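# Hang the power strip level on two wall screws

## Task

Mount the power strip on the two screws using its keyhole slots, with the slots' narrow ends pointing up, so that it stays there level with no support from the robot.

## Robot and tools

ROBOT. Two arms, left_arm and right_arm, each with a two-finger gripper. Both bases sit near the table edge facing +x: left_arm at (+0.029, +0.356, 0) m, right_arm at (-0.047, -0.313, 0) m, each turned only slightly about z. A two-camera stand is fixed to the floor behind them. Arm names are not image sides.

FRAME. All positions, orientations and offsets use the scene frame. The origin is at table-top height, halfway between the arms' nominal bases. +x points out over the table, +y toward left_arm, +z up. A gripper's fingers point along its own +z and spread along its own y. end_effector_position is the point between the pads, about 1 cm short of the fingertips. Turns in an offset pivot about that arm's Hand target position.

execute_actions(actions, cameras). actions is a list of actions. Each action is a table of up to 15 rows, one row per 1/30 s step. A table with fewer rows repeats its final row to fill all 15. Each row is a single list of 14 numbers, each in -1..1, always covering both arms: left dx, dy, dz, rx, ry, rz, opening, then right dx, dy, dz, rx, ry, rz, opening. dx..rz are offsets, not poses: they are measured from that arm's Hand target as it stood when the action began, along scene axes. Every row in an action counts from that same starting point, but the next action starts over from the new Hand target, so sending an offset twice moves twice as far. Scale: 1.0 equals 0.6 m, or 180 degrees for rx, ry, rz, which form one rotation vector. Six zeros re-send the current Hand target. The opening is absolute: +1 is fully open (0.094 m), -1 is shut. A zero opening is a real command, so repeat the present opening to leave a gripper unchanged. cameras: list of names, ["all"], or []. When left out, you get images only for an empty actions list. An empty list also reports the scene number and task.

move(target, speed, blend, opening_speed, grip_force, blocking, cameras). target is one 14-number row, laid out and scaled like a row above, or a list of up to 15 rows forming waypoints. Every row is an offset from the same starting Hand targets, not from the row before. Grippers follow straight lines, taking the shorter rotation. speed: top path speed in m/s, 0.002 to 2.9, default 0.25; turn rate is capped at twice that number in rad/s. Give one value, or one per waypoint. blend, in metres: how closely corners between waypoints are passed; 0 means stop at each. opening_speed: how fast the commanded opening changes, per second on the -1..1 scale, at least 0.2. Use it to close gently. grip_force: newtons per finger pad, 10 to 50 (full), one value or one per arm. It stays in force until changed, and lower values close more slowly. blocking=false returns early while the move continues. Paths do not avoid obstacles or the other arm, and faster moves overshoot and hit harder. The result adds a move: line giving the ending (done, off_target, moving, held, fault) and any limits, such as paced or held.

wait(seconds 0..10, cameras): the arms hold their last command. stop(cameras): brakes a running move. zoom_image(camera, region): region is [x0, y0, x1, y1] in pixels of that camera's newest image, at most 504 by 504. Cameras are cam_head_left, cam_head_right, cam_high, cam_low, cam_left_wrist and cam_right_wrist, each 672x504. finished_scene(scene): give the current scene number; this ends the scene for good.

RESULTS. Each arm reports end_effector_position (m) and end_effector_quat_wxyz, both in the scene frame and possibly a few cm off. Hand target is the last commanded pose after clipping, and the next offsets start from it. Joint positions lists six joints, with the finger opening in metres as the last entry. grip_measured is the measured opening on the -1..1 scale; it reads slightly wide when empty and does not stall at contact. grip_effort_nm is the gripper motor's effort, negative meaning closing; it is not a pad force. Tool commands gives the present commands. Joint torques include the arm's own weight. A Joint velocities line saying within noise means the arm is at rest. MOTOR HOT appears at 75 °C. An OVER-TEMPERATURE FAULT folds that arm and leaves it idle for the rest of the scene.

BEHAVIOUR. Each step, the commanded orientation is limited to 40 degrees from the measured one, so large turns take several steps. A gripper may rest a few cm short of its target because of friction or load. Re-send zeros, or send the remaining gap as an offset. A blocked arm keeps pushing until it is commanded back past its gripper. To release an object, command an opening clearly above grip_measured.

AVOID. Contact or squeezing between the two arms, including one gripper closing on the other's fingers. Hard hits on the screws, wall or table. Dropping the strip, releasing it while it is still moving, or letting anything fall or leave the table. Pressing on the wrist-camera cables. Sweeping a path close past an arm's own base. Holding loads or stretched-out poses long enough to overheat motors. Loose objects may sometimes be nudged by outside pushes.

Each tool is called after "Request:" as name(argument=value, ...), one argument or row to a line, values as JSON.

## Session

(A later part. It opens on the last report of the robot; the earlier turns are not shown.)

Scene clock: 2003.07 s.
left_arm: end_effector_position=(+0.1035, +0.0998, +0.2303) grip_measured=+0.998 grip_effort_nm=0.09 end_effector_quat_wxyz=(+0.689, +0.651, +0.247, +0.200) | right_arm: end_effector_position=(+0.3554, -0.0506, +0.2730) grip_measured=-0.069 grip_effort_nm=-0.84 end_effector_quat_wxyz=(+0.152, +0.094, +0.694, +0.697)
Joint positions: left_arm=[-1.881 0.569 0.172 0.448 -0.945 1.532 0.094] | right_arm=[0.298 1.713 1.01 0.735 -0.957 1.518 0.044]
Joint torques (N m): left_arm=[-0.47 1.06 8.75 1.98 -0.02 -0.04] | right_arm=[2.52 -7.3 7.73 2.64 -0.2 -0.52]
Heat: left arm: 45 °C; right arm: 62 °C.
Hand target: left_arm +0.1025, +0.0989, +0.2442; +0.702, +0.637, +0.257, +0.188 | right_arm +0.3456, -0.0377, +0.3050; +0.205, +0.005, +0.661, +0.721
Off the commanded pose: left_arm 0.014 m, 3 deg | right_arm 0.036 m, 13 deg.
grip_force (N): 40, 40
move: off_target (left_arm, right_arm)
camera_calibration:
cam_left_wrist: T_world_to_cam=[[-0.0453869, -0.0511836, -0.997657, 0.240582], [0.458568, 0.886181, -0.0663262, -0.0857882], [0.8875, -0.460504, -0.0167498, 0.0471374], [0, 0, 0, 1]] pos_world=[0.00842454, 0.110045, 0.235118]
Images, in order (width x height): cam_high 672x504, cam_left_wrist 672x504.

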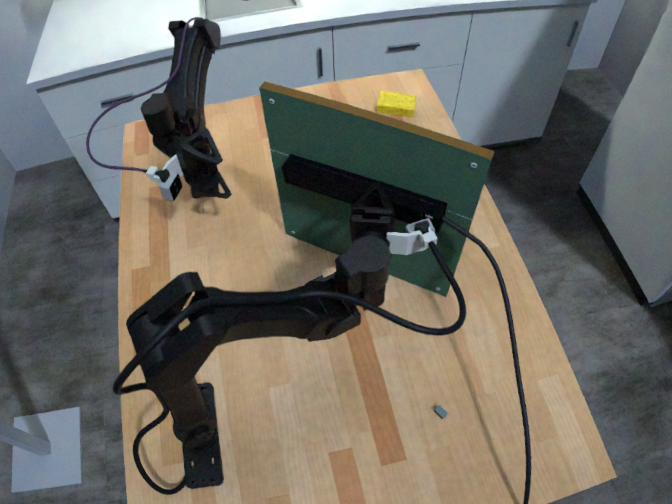

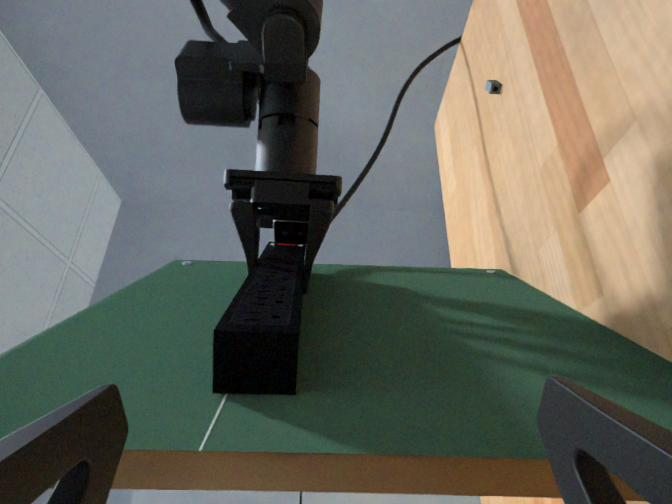

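Request:
move(
  target=[0,0,0,0,0,0,1,-0.006,-0.007,-0.004,0.009,0.0107,0,-0.35],
  speed=0.03,
)

Request:
move(
  target=[0,0,0,0,0,0,1,-0.002,-0.0024,-0.008,0.006,0.007,0,-0.35],
  speed=0.03,
  cameras=["cam_high","cam_left_wrist"],
)

Request:
zoom_image(
  camera="cam_left_wrist",
  region=[150, 190, 330, 410],
)

Request:
zoom_image(
  camera="cam_high",
  region=[250, 120, 470, 270],
)

Scene clock: 2011.10 s.
left_arm: end_effector_position=(+0.1035, +0.0998, +0.2303) grip_measured=+0.998 grip_effort_nm=0.09 end_effector_quat_wxyz=(+0.689, +0.651, +0.247, +0.200) | right_arm: end_effector_position=(+0.3548, -0.0512, +0.2724) grip_measured=-0.069 grip_effort_nm=-0.84 end_effector_quat_wxyz=(+0.157, +0.093, +0.683, +0.707)
Joint positions: left_arm=[-1.881 0.569 0.172 0.448 -0.945 1.532 0.094] | right_arm=[0.298 1.727 0.983 0.83 -0.951 1.558 0.044]
Joint torques (N m): left_arm=[-0.47 1.05 8.77 1.98 -0.01 -0.04] | right_arm=[1.83 -8.16 7.17 2.46 -0.25 -0.21]
Heat: left arm: 45 °C; right arm: 62 °C.
Hand target: left_arm +0.1025, +0.0989, +0.2442; +0.702, +0.637, +0.257, +0.188 | right_arm +0.3421, -0.0419, +0.3025; +0.194, +0.020, +0.654, +0.731
Off the commanded pose: left_arm 0.014 m, 3 deg | right_arm 0.034 m, 10 deg.
grip_force (N): 40, 40
move: off_target (left_arm, right_arm)

Scene clock: 2012.17 s.
left_arm: end_effector_position=(+0.1035, +0.0998, +0.2303) grip_measured=+0.998 grip_effort_nm=0.09 end_effector_quat_wxyz=(+0.689, +0.651, +0.247, +0.200) | right_arm: end_effector_position=(+0.3547, -0.0516, +0.2706) grip_measured=-0.069 grip_effort_nm=-0.84 end_effector_quat_wxyz=(+0.155, +0.097, +0.676, +0.714)
Joint positions: left_arm=[-1.881 0.569 0.172 0.448 -0.945 1.532 0.094] | right_arm=[0.298 1.74 0.966 0.89 -0.946 1.593 0.044]
Joint torques (N m): left_arm=[-0.46 1.07 8.76 1.97 -0.03 -0.04] | right_arm=[1.57 -8.1 6.38 2.43 -0.2 -0.14]
Heat: left arm: 45 °C; right arm: 62 °C.
Hand target: left_arm +0.1025, +0.0989, +0.2442; +0.702, +0.637, +0.257, +0.188 | right_arm +0.3408, -0.0433, +0.2979; +0.187, +0.030, +0.650, +0.736
Off the commanded pose: left_arm 0.014 m, 3 deg | right_arm 0.032 m, 9 deg.
grip_force (N): 40, 40
move: off_target (left_arm, right_arm)
camera_calibration:
cam_left_wrist: T_world_to_cam=[[-0.0453869, -0.0511836, -0.997657, 0.240582], [0.458568, 0.886181, -0.0663262, -0.0857882], [0.8875, -0.460504, -0.0167498, 0.0471374], [0, 0, 0, 1]] pos_world=[0.00842454, 0.110045, 0.235118]
Images, in order (width x height): cam_high 672x504, cam_left_wrist 672x504.

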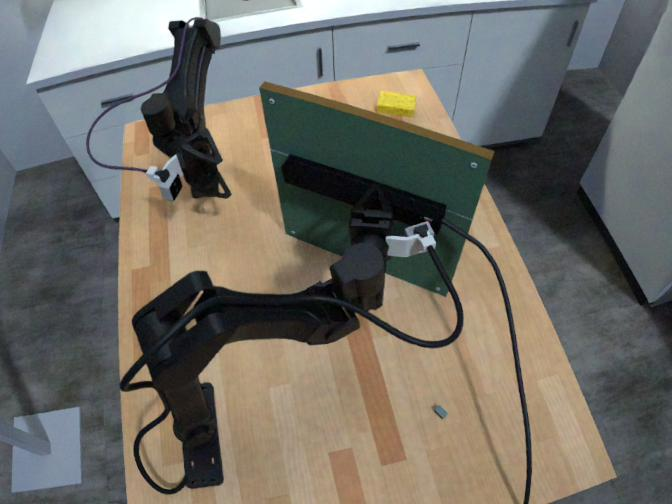

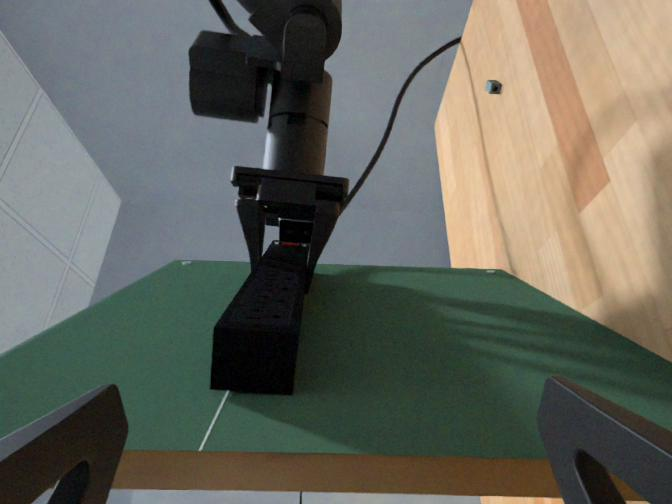

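Scaled by 2.291.

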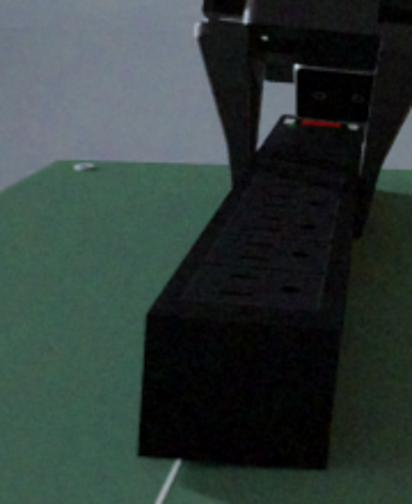

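Scaled by 2.291.

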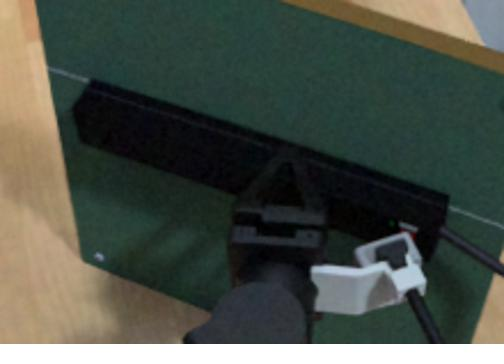

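Request:
move(
  target=[0,0,0,0,0,0,1,0,0,-0.004,-0.010,0.015,0,-0.35],
  speed=0.03,
)

Request:
move(
  target=[0,0,0,0,0,0,1,0,0,-0.006,-0.002,0.008,0,-0.35],
  speed=0.03,
  cameras=["cam_high","cam_left_wrist"],
)

Request:
zoom_image(
  camera="cam_left_wrist",
  region=[150, 190, 330, 410],
)

Request:
zoom_image(
  camera="cam_high",
  region=[250, 120, 470, 270],
)

Scene clock: 2020.43 s.
left_arm: end_effector_position=(+0.1035, +0.0998, +0.2303) grip_measured=+0.998 grip_effort_nm=0.09 end_effector_quat_wxyz=(+0.689, +0.651, +0.247, +0.200) | right_arm: end_effector_position=(+0.3554, -0.0512, +0.2630) grip_measured=-0.069 grip_effort_nm=-0.84 end_effector_quat_wxyz=(+0.139, +0.113, +0.683, +0.708)
Joint positions: left_arm=[-1.881 0.569 0.172 0.448 -0.945 1.532 0.094] | right_arm=[0.299 1.741 0.966 0.847 -0.946 1.599 0.044]
Joint torques (N m): left_arm=[-0.47 1.05 8.79 1.97 -0.03 -0.03] | right_arm=[1.69 -9.76 7.23 1.97 -0.27 -0.36]
Heat: left arm: 45 °C; right arm: 62 °C.
Hand target: left_arm +0.1025, +0.0989, +0.2442; +0.702, +0.637, +0.257, +0.188 | right_arm +0.3409, -0.0433, +0.2953; +0.171, +0.045, +0.665, +0.725
Off the commanded pose: left_arm 0.014 m, 3 deg | right_arm 0.036 m, 9 deg.
grip_force (N): 40, 40
move: off_target (left_arm, right_arm)

Scene clock: 2021.30 s.
left_arm: end_effector_position=(+0.1035, +0.0998, +0.2303) grip_measured=+0.998 grip_effort_nm=0.09 end_effector_quat_wxyz=(+0.689, +0.651, +0.247, +0.200) | right_arm: end_effector_position=(+0.3555, -0.0510, +0.2587) grip_measured=-0.069 grip_effort_nm=-0.84 end_effector_quat_wxyz=(+0.132, +0.121, +0.687, +0.705)
Joint positions: left_arm=[-1.881 0.569 0.172 0.448 -0.945 1.532 0.094] | right_arm=[0.299 1.741 0.966 0.823 -0.946 1.599 0.044]
Joint torques (N m): left_arm=[-0.47 1.06 8.75 1.99 -0.02 -0.04] | right_arm=[1.77 -10.09 7.25 1.99 -0.28 -0.38]
Heat: left arm: 45 °C; right arm: 62 °C.
Hand target: left_arm +0.1025, +0.0989, +0.2442; +0.702, +0.637, +0.257, +0.188 | right_arm +0.3409, -0.0433, +0.2917; +0.163, +0.053, +0.670, +0.723
Off the commanded pose: left_arm 0.014 m, 3 deg | right_arm 0.037 m, 9 deg.
grip_force (N): 40, 40
move: off_target (left_arm, right_arm)
camera_calibration:
cam_left_wrist: T_world_to_cam=[[-0.0453869, -0.0511836, -0.997657, 0.240582], [0.458568, 0.886181, -0.0663262, -0.0857882], [0.8875, -0.460504, -0.0167498, 0.0471374], [0, 0, 0, 1]] pos_world=[0.00842454, 0.110045, 0.235118]
Images, in order (width x height): cam_high 672x504, cam_left_wrist 672x504.

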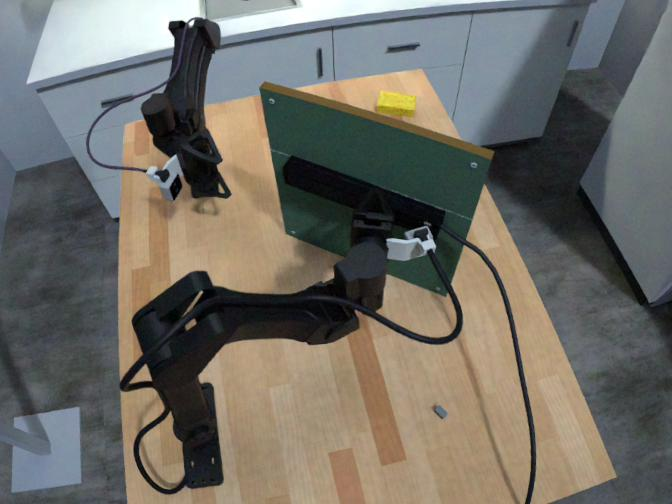

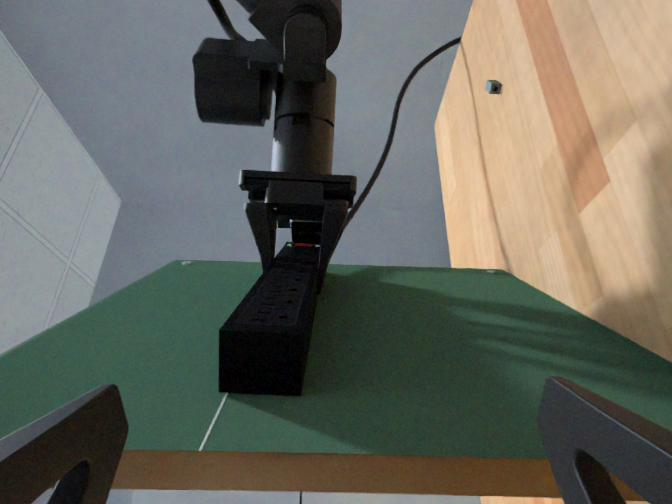

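Scaled by 2.291.

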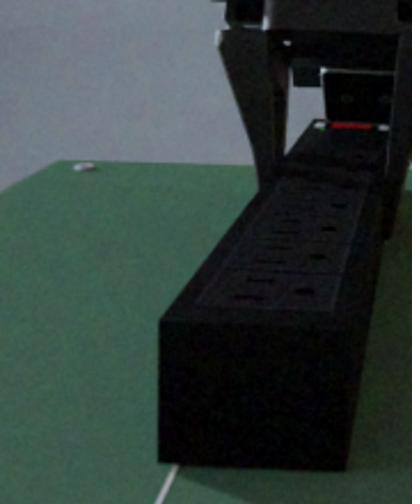

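Scaled by 2.291.

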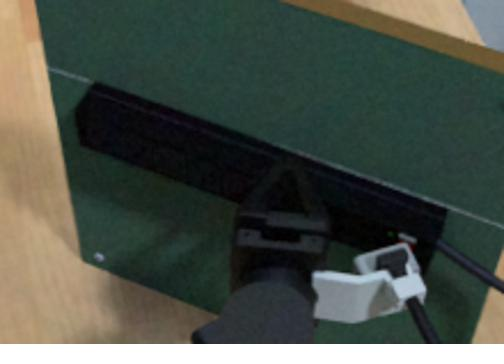

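Request:
move(
  target=[0,0,0,0,0,0,1,-0.001,-0.001,-0.005,-0.001,0.003,0,-0.35],
  speed=0.03,
)

Request:
move(
  target=[0,0,0,0,0,0,1,-0.001,-0.001,-0.006,-0.001,0.003,0,-0.35],
  speed=0.03,
)

Request:
move(
  target=[0,0,0,0,0,0,1,-0.001,-0.001,-0.006,0,0,0,-0.35],
  speed=0.03,
  cameras=["cam_high","cam_left_wrist"],
)

Request:
zoom_image(
  camera="cam_left_wrist",
  region=[150, 190, 330, 410],
)

Request:
zoom_image(
  camera="cam_high",
  region=[250, 120, 470, 270],
)

Scene clock: 2029.03 s.
left_arm: end_effector_position=(+0.1035, +0.0998, +0.2303) grip_measured=+0.998 grip_effort_nm=0.09 end_effector_quat_wxyz=(+0.689, +0.651, +0.247, +0.200) | right_arm: end_effector_position=(+0.3555, -0.0510, +0.2583) grip_measured=-0.069 grip_effort_nm=-0.84 end_effector_quat_wxyz=(+0.131, +0.121, +0.687, +0.704)
Joint positions: left_arm=[-1.881 0.569 0.172 0.448 -0.945 1.532 0.094] | right_arm=[0.299 1.741 0.966 0.821 -0.946 1.599 0.044]
Joint torques (N m): left_arm=[-0.47 1.05 8.76 1.98 -0.03 -0.05] | right_arm=[1.55 -10.22 6.68 1.93 -0.33 -0.36]
Heat: left arm: 45 °C; right arm: 60 °C.
Hand target: left_arm +0.1025, +0.0989, +0.2442; +0.702, +0.637, +0.257, +0.188 | right_arm +0.3403, -0.0439, +0.2887; +0.160, +0.056, +0.672, +0.721
Off the commanded pose: left_arm 0.014 m, 3 deg | right_arm 0.035 m, 9 deg.
grip_force (N): 40, 40
move: off_target (left_arm, right_arm)

Scene clock: 2029.73 s.
left_arm: end_effector_position=(+0.1035, +0.0998, +0.2303) grip_measured=+0.998 grip_effort_nm=0.09 end_effector_quat_wxyz=(+0.689, +0.651, +0.247, +0.200) | right_arm: end_effector_position=(+0.3555, -0.0510, +0.2582) grip_measured=-0.069 grip_effort_nm=-0.84 end_effector_quat_wxyz=(+0.131, +0.121, +0.687, +0.704)
Joint positions: left_arm=[-1.881 0.569 0.172 0.448 -0.945 1.532 0.094] | right_arm=[0.299 1.741 0.966 0.82 -0.946 1.599 0.044]
Joint torques (N m): left_arm=[-0.44 1.05 8.76 1.97 -0.02 -0.05] | right_arm=[1.4 -10.03 6.13 1.89 -0.31 -0.31]
Heat: left arm: 45 °C; right arm: 60 °C.
Hand target: left_arm +0.1025, +0.0989, +0.2442; +0.702, +0.637, +0.257, +0.188 | right_arm +0.3397, -0.0445, +0.2851; +0.157, +0.060, +0.674, +0.720
Off the commanded pose: left_arm 0.014 m, 3 deg | right_arm 0.032 m, 8 deg.
grip_force (N): 40, 40
move: off_target (left_arm, right_arm)

Scene clock: 2030.43 s.
left_arm: end_effector_position=(+0.1035, +0.0998, +0.2303) grip_measured=+0.998 grip_effort_nm=0.09 end_effector_quat_wxyz=(+0.689, +0.651, +0.247, +0.200) | right_arm: end_effector_position=(+0.3549, -0.0512, +0.2576) grip_measured=-0.069 grip_effort_nm=-0.84 end_effector_quat_wxyz=(+0.132, +0.121, +0.687, +0.705)
Joint positions: left_arm=[-1.881 0.569 0.172 0.448 -0.945 1.532 0.094] | right_arm=[0.299 1.741 0.961 0.827 -0.946 1.598 0.044]
Joint torques (N m): left_arm=[-0.44 1.03 8.8 1.98 -0.02 -0.05] | right_arm=[1.36 -9.74 5.71 1.94 -0.36 -0.35]
Heat: left arm: 45 °C; right arm: 60 °C.
Hand target: left_arm +0.1025, +0.0989, +0.2442; +0.702, +0.637, +0.257, +0.188 | right_arm +0.3390, -0.0451, +0.2814; +0.157, +0.059, +0.674, +0.720
Off the commanded pose: left_arm 0.014 m, 3 deg | right_arm 0.029 m, 8 deg.
grip_force (N): 40, 40
move: off_target (left_arm, right_arm)
camera_calibration:
cam_left_wrist: T_world_to_cam=[[-0.0453869, -0.0511836, -0.997657, 0.240582], [0.458568, 0.886181, -0.0663262, -0.0857882], [0.8875, -0.460504, -0.0167498, 0.0471374], [0, 0, 0, 1]] pos_world=[0.00842454, 0.110045, 0.235118]
Images, in order (width x height): cam_high 672x504, cam_left_wrist 672x504.

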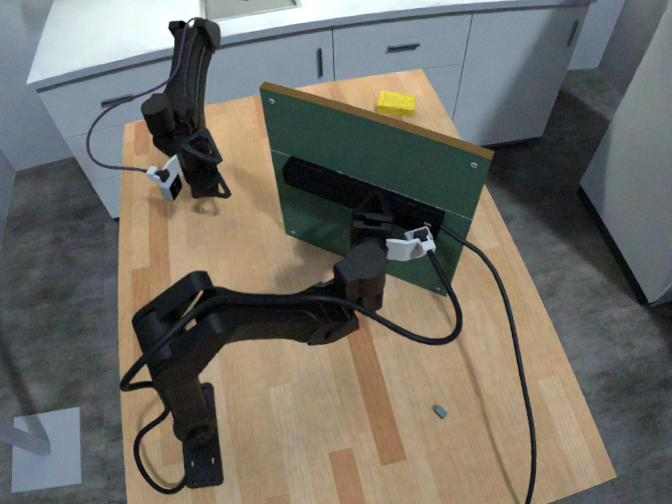

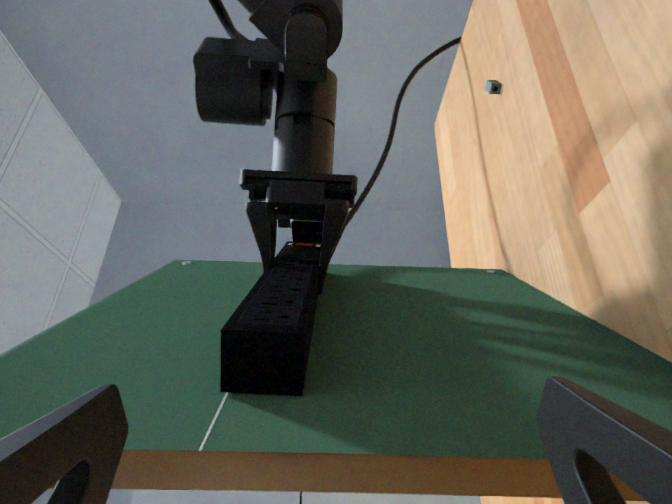

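Scaled by 2.291.

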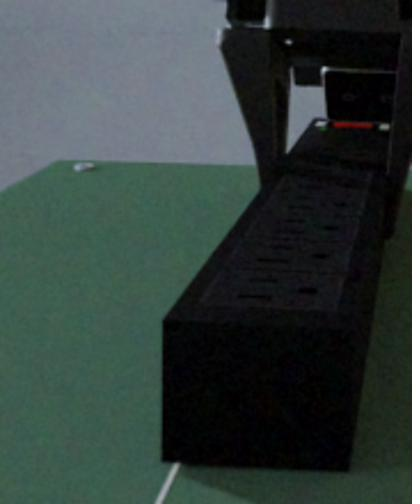

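Scaled by 2.291.

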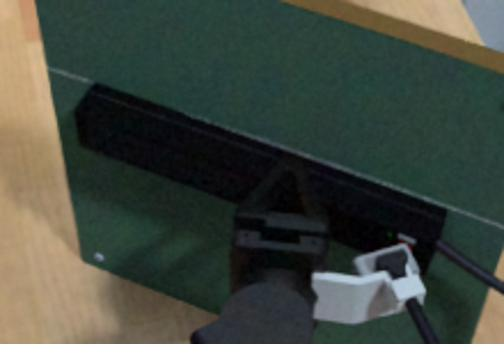

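Request:
move(
  target=[0,0,0,0,0,0,1,0,0,-0.018,0,0,0,-0.35],
  speed=0.03,
)

Request:
move(
  target=[0,0,0,0,0,0,1,-0.008,-0.0095,-0.012,0,0,0,-0.35],
  speed=0.03,
  cameras=["cam_high","cam_left_wrist"],
)

Request:
zoom_image(
  camera="cam_left_wrist",
  region=[150, 190, 330, 410],
)

Request:
zoom_image(
  camera="cam_high",
  region=[250, 120, 470, 270],
)

Scene clock: 2036.27 s.
left_arm: end_effector_position=(+0.1035, +0.0998, +0.2303) grip_measured=+0.998 grip_effort_nm=0.09 end_effector_quat_wxyz=(+0.689, +0.651, +0.247, +0.200) | right_arm: end_effector_position=(+0.3550, -0.0513, +0.2572) grip_measured=-0.069 grip_effort_nm=-0.84 end_effector_quat_wxyz=(+0.140, +0.121, +0.684, +0.706)
Joint positions: left_arm=[-1.881 0.569 0.172 0.448 -0.945 1.532 0.094] | right_arm=[0.303 1.741 0.949 0.852 -0.93 1.597 0.044]
Joint torques (N m): left_arm=[-0.42 0.99 8.76 1.98 -0.02 -0.04] | right_arm=[0.83 -8.23 5.11 2.11 -0.49 -0.37]
Heat: left arm: 45 °C; right arm: 60 °C.
Hand target: left_arm +0.1025, +0.0989, +0.2442; +0.702, +0.637, +0.257, +0.188 | right_arm +0.3391, -0.0451, +0.2706; +0.157, +0.060, +0.674, +0.720
Off the commanded pose: left_arm 0.014 m, 3 deg | right_arm 0.022 m, 8 deg.
grip_force (N): 40, 40
move: off_target (left_arm, right_arm)

Scene clock: 2037.07 s.
left_arm: end_effector_position=(+0.1035, +0.0998, +0.2303) grip_measured=+0.998 grip_effort_nm=0.09 end_effector_quat_wxyz=(+0.689, +0.651, +0.247, +0.200) | right_arm: end_effector_position=(+0.3562, -0.0533, +0.2563) grip_measured=-0.069 grip_effort_nm=-0.84 end_effector_quat_wxyz=(+0.154, +0.124, +0.678, +0.707)
Joint positions: left_arm=[-1.881 0.569 0.172 0.448 -0.945 1.532 0.094] | right_arm=[0.304 1.741 0.927 0.892 -0.903 1.598 0.044]
Joint torques (N m): left_arm=[-0.46 1.06 8.76 1.98 -0.02 -0.04] | right_arm=[-0.24 -8.39 3.79 2.03 -0.79 -0.37]
Heat: left arm: 45 °C; right arm: 60 °C.
Hand target: left_arm +0.1025, +0.0989, +0.2442; +0.702, +0.637, +0.257, +0.188 | right_arm +0.3344, -0.0509, +0.2635; +0.157, +0.060, +0.673, +0.720
Off the commanded pose: left_arm 0.014 m, 3 deg | right_arm 0.023 m, 8 deg.
grip_force (N): 40, 40
move: off_target (left_arm, right_arm)
camera_calibration:
cam_left_wrist: T_world_to_cam=[[-0.0453869, -0.0511836, -0.997657, 0.240582], [0.458568, 0.886181, -0.0663262, -0.0857882], [0.8875, -0.460504, -0.0167498, 0.0471374], [0, 0, 0, 1]] pos_world=[0.00842454, 0.110045, 0.235118]
Images, in order (width x height): cam_high 672x504, cam_left_wrist 672x504.

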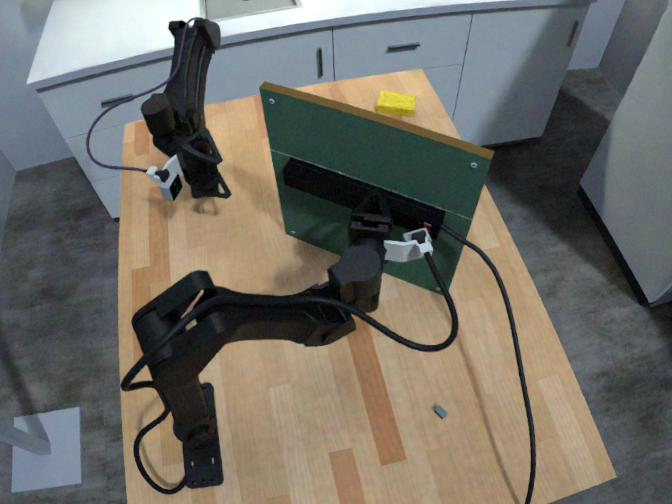

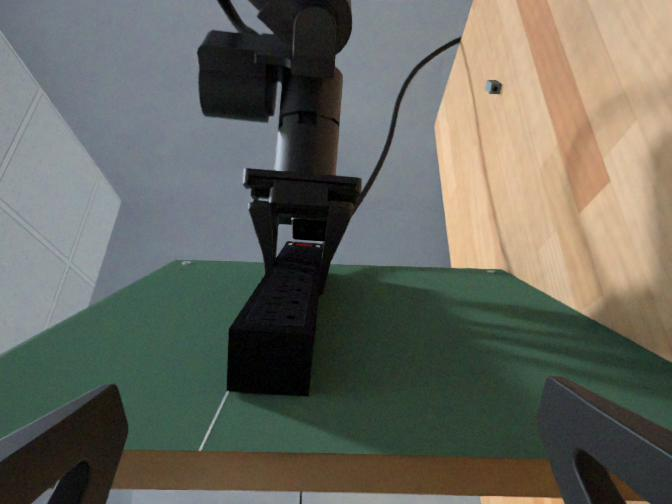

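Scaled by 2.291.

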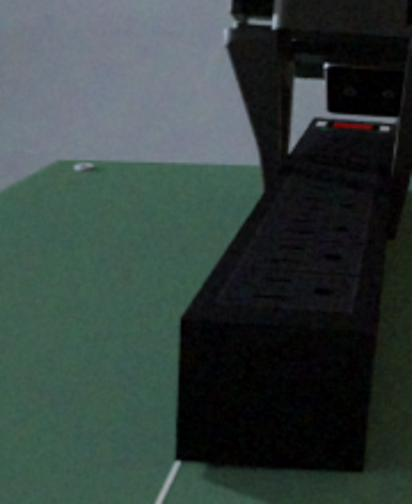

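Scaled by 2.291.

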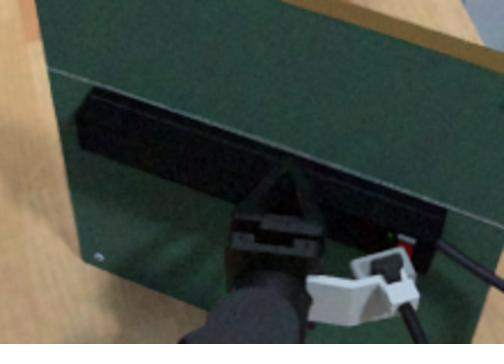

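Request:
move(
  target=[0,0,0,0,0,0,1,0.003,0.0036,-0.015,0,0,0,-0.35],
  speed=0.03,
)

Request:
move(
  target=[0,0,0,0,0,0,1,0,0,-0.012,0,0,0,-0.35],
  speed=0.03,
  cameras=["cam_high","cam_left_wrist"],
)

Request:
zoom_image(
  camera="cam_left_wrist",
  region=[150, 190, 330, 410],
)

Request:
zoom_image(
  camera="cam_high",
  region=[250, 120, 470, 270],
)

Scene clock: 2043.87 s.
left_arm: end_effector_position=(+0.1035, +0.0998, +0.2303) grip_measured=+0.998 grip_effort_nm=0.09 end_effector_quat_wxyz=(+0.689, +0.651, +0.247, +0.200) | right_arm: end_effector_position=(+0.3562, -0.0532, +0.2559) grip_measured=-0.069 grip_effort_nm=-0.84 end_effector_quat_wxyz=(+0.155, +0.123, +0.675, +0.711)
Joint positions: left_arm=[-1.881 0.569 0.172 0.448 -0.945 1.532 0.094] | right_arm=[0.304 1.749 0.922 0.921 -0.903 1.609 0.044]
Joint torques (N m): left_arm=[-0.47 1.03 8.76 1.99 -0.02 -0.05] | right_arm=[0.38 -6.98 3.6 2.08 -0.76 -0.48]
Heat: left arm: 45 °C; right arm: 59 °C.
Hand target: left_arm +0.1025, +0.0989, +0.2442; +0.702, +0.637, +0.257, +0.188 | right_arm +0.3361, -0.0487, +0.2546; +0.157, +0.059, +0.673, +0.720
Off the commanded pose: left_arm 0.014 m, 3 deg | right_arm 0.021 m, 7 deg.
grip_force (N): 40, 40
move: off_target (left_arm, right_arm)

Scene clock: 2044.70 s.
left_arm: end_effector_position=(+0.1035, +0.0998, +0.2303) grip_measured=+0.998 grip_effort_nm=0.09 end_effector_quat_wxyz=(+0.689, +0.651, +0.247, +0.200) | right_arm: end_effector_position=(+0.3561, -0.0532, +0.2554) grip_measured=-0.069 grip_effort_nm=-0.84 end_effector_quat_wxyz=(+0.157, +0.122, +0.672, +0.713)
Joint positions: left_arm=[-1.881 0.569 0.172 0.448 -0.945 1.532 0.094] | right_arm=[0.305 1.756 0.916 0.948 -0.902 1.619 0.044]
Joint torques (N m): left_arm=[-0.49 1.03 8.77 1.98 -0.01 -0.04] | right_arm=[0.21 -6.49 3 2.06 -0.74 -0.62]
Heat: left arm: 45 °C; right arm: 59 °C.
Hand target: left_arm +0.1025, +0.0989, +0.2442; +0.702, +0.637, +0.257, +0.188 | right_arm +0.3361, -0.0487, +0.2473; +0.157, +0.059, +0.673, +0.720
Off the commanded pose: left_arm 0.014 m, 3 deg | right_arm 0.022 m, 7 deg.
grip_force (N): 40, 40
move: off_target (left_arm, right_arm)
camera_calibration:
cam_left_wrist: T_world_to_cam=[[-0.0453869, -0.0511836, -0.997657, 0.240582], [0.458568, 0.886181, -0.0663262, -0.0857882], [0.8875, -0.460504, -0.0167498, 0.0471374], [0, 0, 0, 1]] pos_world=[0.00842454, 0.110045, 0.235118]
Images, in order (width x height): cam_high 672x504, cam_left_wrist 672x504.

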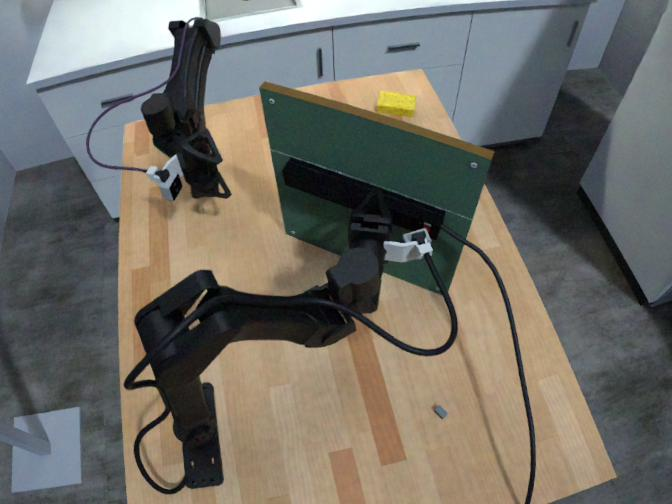

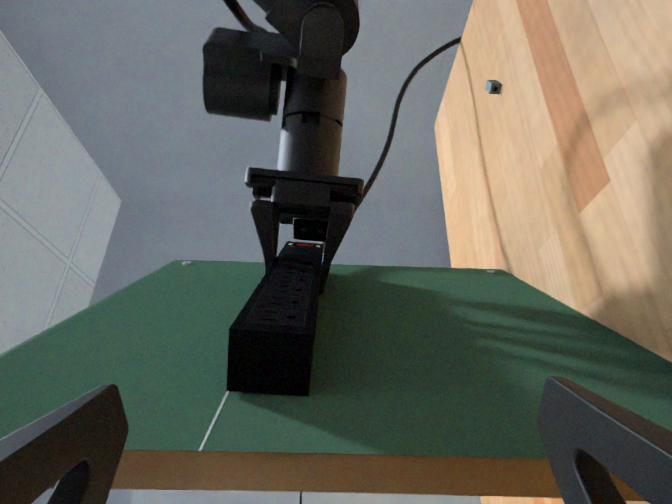

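Scaled by 2.291.

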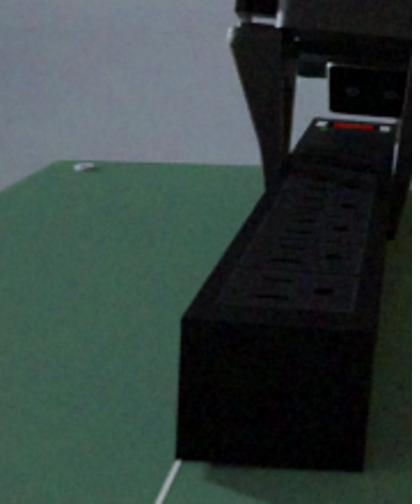

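Scaled by 2.291.

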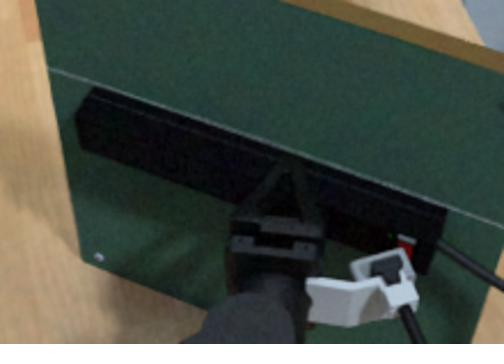

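Request:
move(
  target=[0,0,0,0,0,0,1,0.003,0.0036,0.006,0,0,0,0.35],
  speed=0.03,
  opening_speed=0.25,
  cameras=["cam_high","cam_left_wrist"],
)

Request:
zoom_image(
  camera="cam_left_wrist",
  region=[150, 190, 330, 410],
)

Request:
zoom_image(
  camera="cam_high",
  region=[250, 120, 470, 270],
)

Scene clock: 2052.93 s.
left_arm: end_effector_position=(+0.1035, +0.0998, +0.2303) grip_measured=+0.998 grip_effort_nm=0.09 end_effector_quat_wxyz=(+0.689, +0.651, +0.247, +0.200) | right_arm: end_effector_position=(+0.3405, -0.0487, +0.2548) grip_measured=+0.347 grip_effort_nm=0.15 end_effector_quat_wxyz=(+0.149, +0.074, +0.675, +0.719)
Joint positions: left_arm=[-1.881 0.569 0.172 0.448 -0.945 1.532 0.094] | right_arm=[0.305 1.764 0.9 1.006 -0.981 1.595 0.063]
Joint torques (N m): left_arm=[-0.44 1.05 8.75 1.98 -0.02 -0.05] | right_arm=[0.64 -6.41 5.15 1.5 -0.03 -0.25]
Heat: left arm: 45 °C; right arm: 60 °C.
Hand target: left_arm +0.1025, +0.0989, +0.2442; +0.702, +0.637, +0.257, +0.188 | right_arm +0.3380, -0.0466, +0.2509; +0.157, +0.060, +0.673, +0.720
Off the commanded pose: left_arm 0.014 m, 3 deg | right_arm 0.005 m, 2 deg.
grip_force (N): 40, 40
move: off_target (left_arm)
camera_calibration:
cam_left_wrist: T_world_to_cam=[[-0.0453869, -0.0511836, -0.997657, 0.240582], [0.458568, 0.886181, -0.0663262, -0.0857882], [0.8875, -0.460504, -0.0167498, 0.0471374], [0, 0, 0, 1]] pos_world=[0.00842454, 0.110045, 0.235118]
Images, in order (width x height): cam_high 672x504, cam_left_wrist 672x504.

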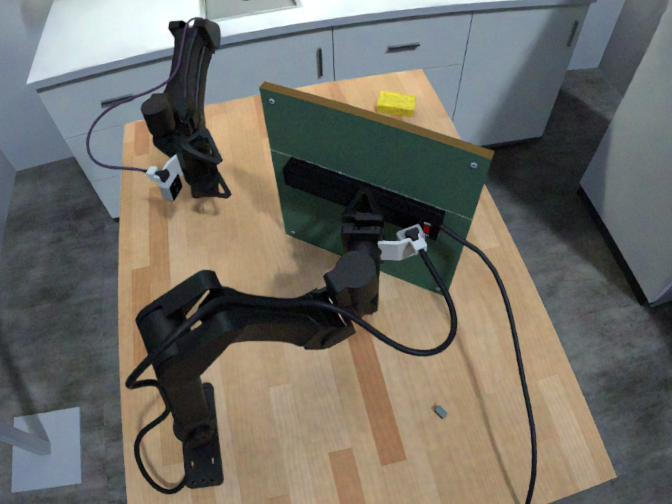

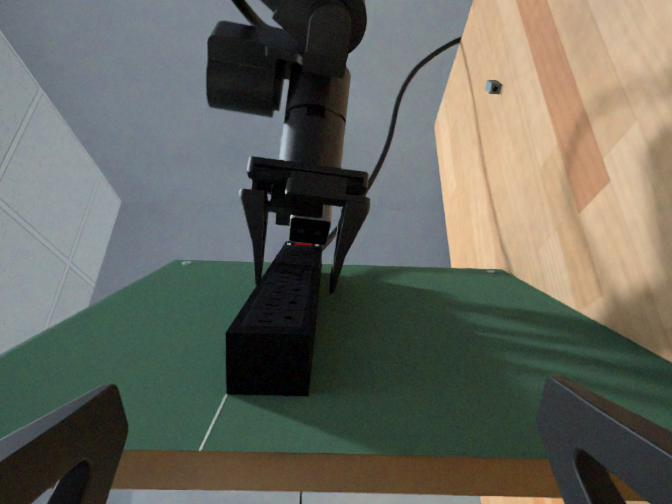

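Scaled by 2.291.

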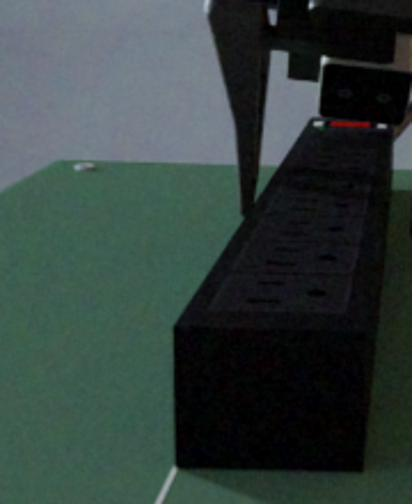

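Scaled by 2.291.

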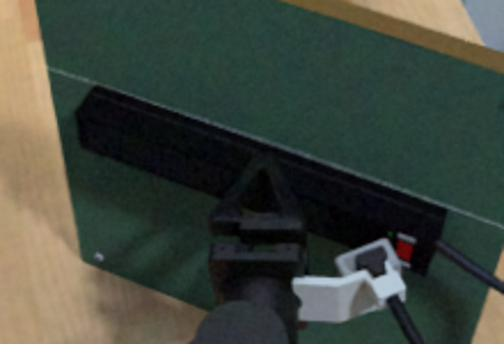

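Request:
move(
  target=[
    [0,0,0,0,0,0,1,0,0,0,0,0,0,0.75],
    [0,0,0,0,0,0,1,-0.05,-0.13,0,0,0,0,0.75],
  ],
  speed=0.08,
  cameras=["cam_high","cam_left_wrist","cam_low","cam_head_right"],
)

Request:
zoom_image(
  camera="cam_left_wrist",
  region=[150, 190, 330, 410],
)

Request:
zoom_image(
  camera="cam_high",
  region=[250, 120, 470, 270],
)

Scene clock: 2061.77 s.
left_arm: end_effector_position=(+0.1035, +0.0998, +0.2303) grip_measured=+0.998 grip_effort_nm=0.09 end_effector_quat_wxyz=(+0.689, +0.651, +0.247, +0.200) | right_arm: end_effector_position=(+0.3157, -0.1230, +0.2358) grip_measured=+0.748 grip_effort_nm=0.14 end_effector_quat_wxyz=(+0.135, +0.084, +0.680, +0.716)
Joint positions: left_arm=[-1.881 0.569 0.172 0.448 -0.945 1.532 0.094] | right_arm=[0.091 1.689 0.719 1.142 -1.199 1.668 0.082]
Joint torques (N m): left_arm=[-0.49 1.03 8.75 1.98 -0.02 -0.04] | right_arm=[-0.36 -9.29 4.63 1.4 0.08 -0.06]
Heat: left arm: 45 °C; right arm: 58 °C.
Hand target: left_arm +0.1025, +0.0989, +0.2442; +0.702, +0.637, +0.257, +0.188 | right_arm +0.3079, -0.1245, +0.2510; +0.157, +0.059, +0.673, +0.720
Off the commanded pose: left_arm 0.014 m, 3 deg | right_arm 0.017 m, 4 deg.
grip_force (N): 40, 40
move: off_target (left_arm, right_arm)
camera_calibration:
cam_left_wrist: T_world_to_cam=[[-0.0453869, -0.0511836, -0.997657, 0.240582], [0.458568, 0.886181, -0.0663262, -0.0857882], [0.8875, -0.460504, -0.0167498, 0.0471374], [0, 0, 0, 1]] pos_world=[0.00842454, 0.110045, 0.235118]
Images, in order (width x height): cam_head_right 672x504, cam_high 672x504, cam_low 672x504, cam_left_wrist 672x504.

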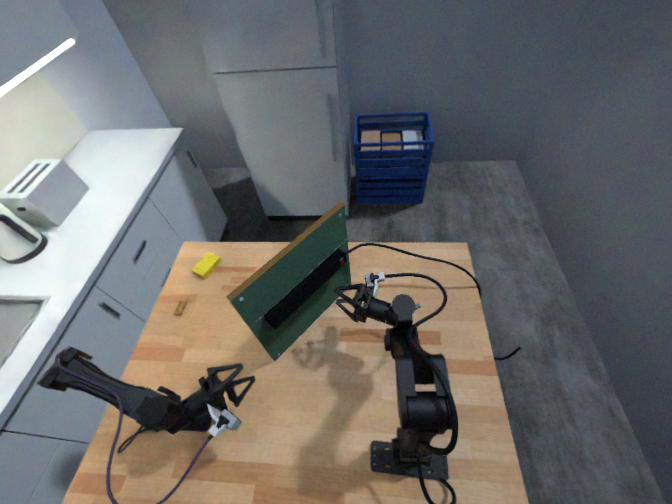

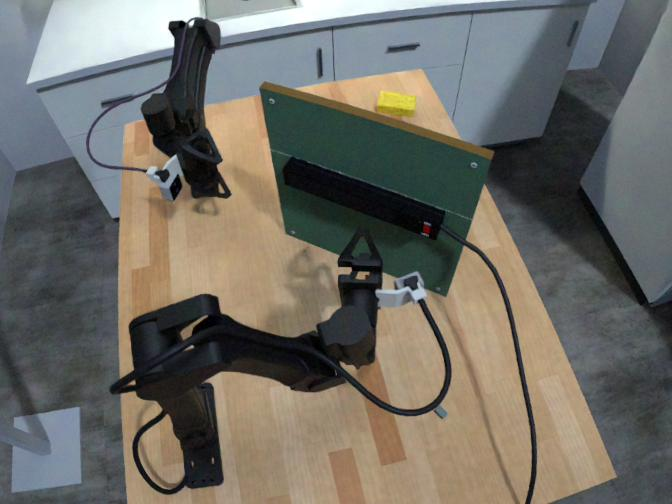

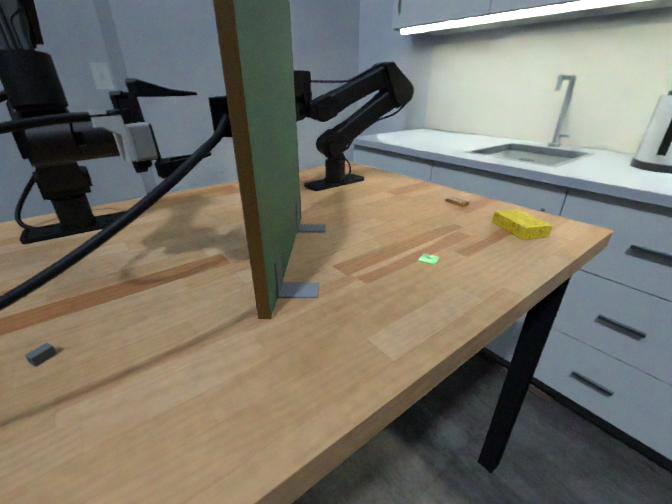

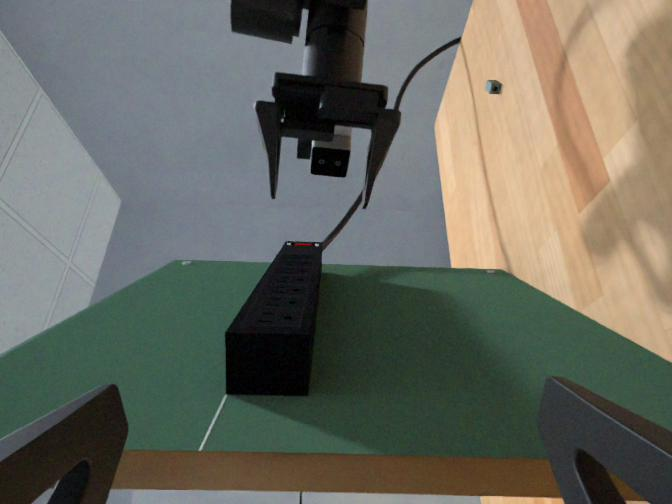

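Scaled by 2.291.

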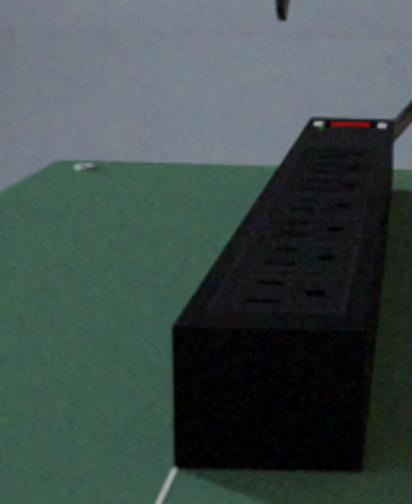

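Scaled by 2.291.

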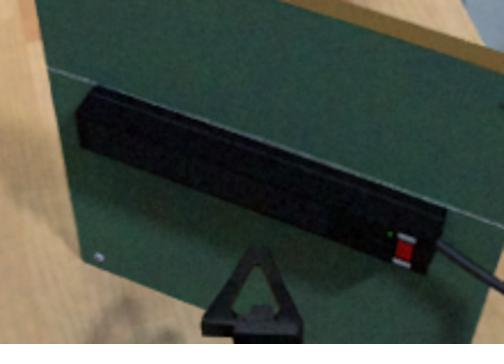

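Request:
finished_scene(
  scene=1,
)

The scene is finished: the task was done.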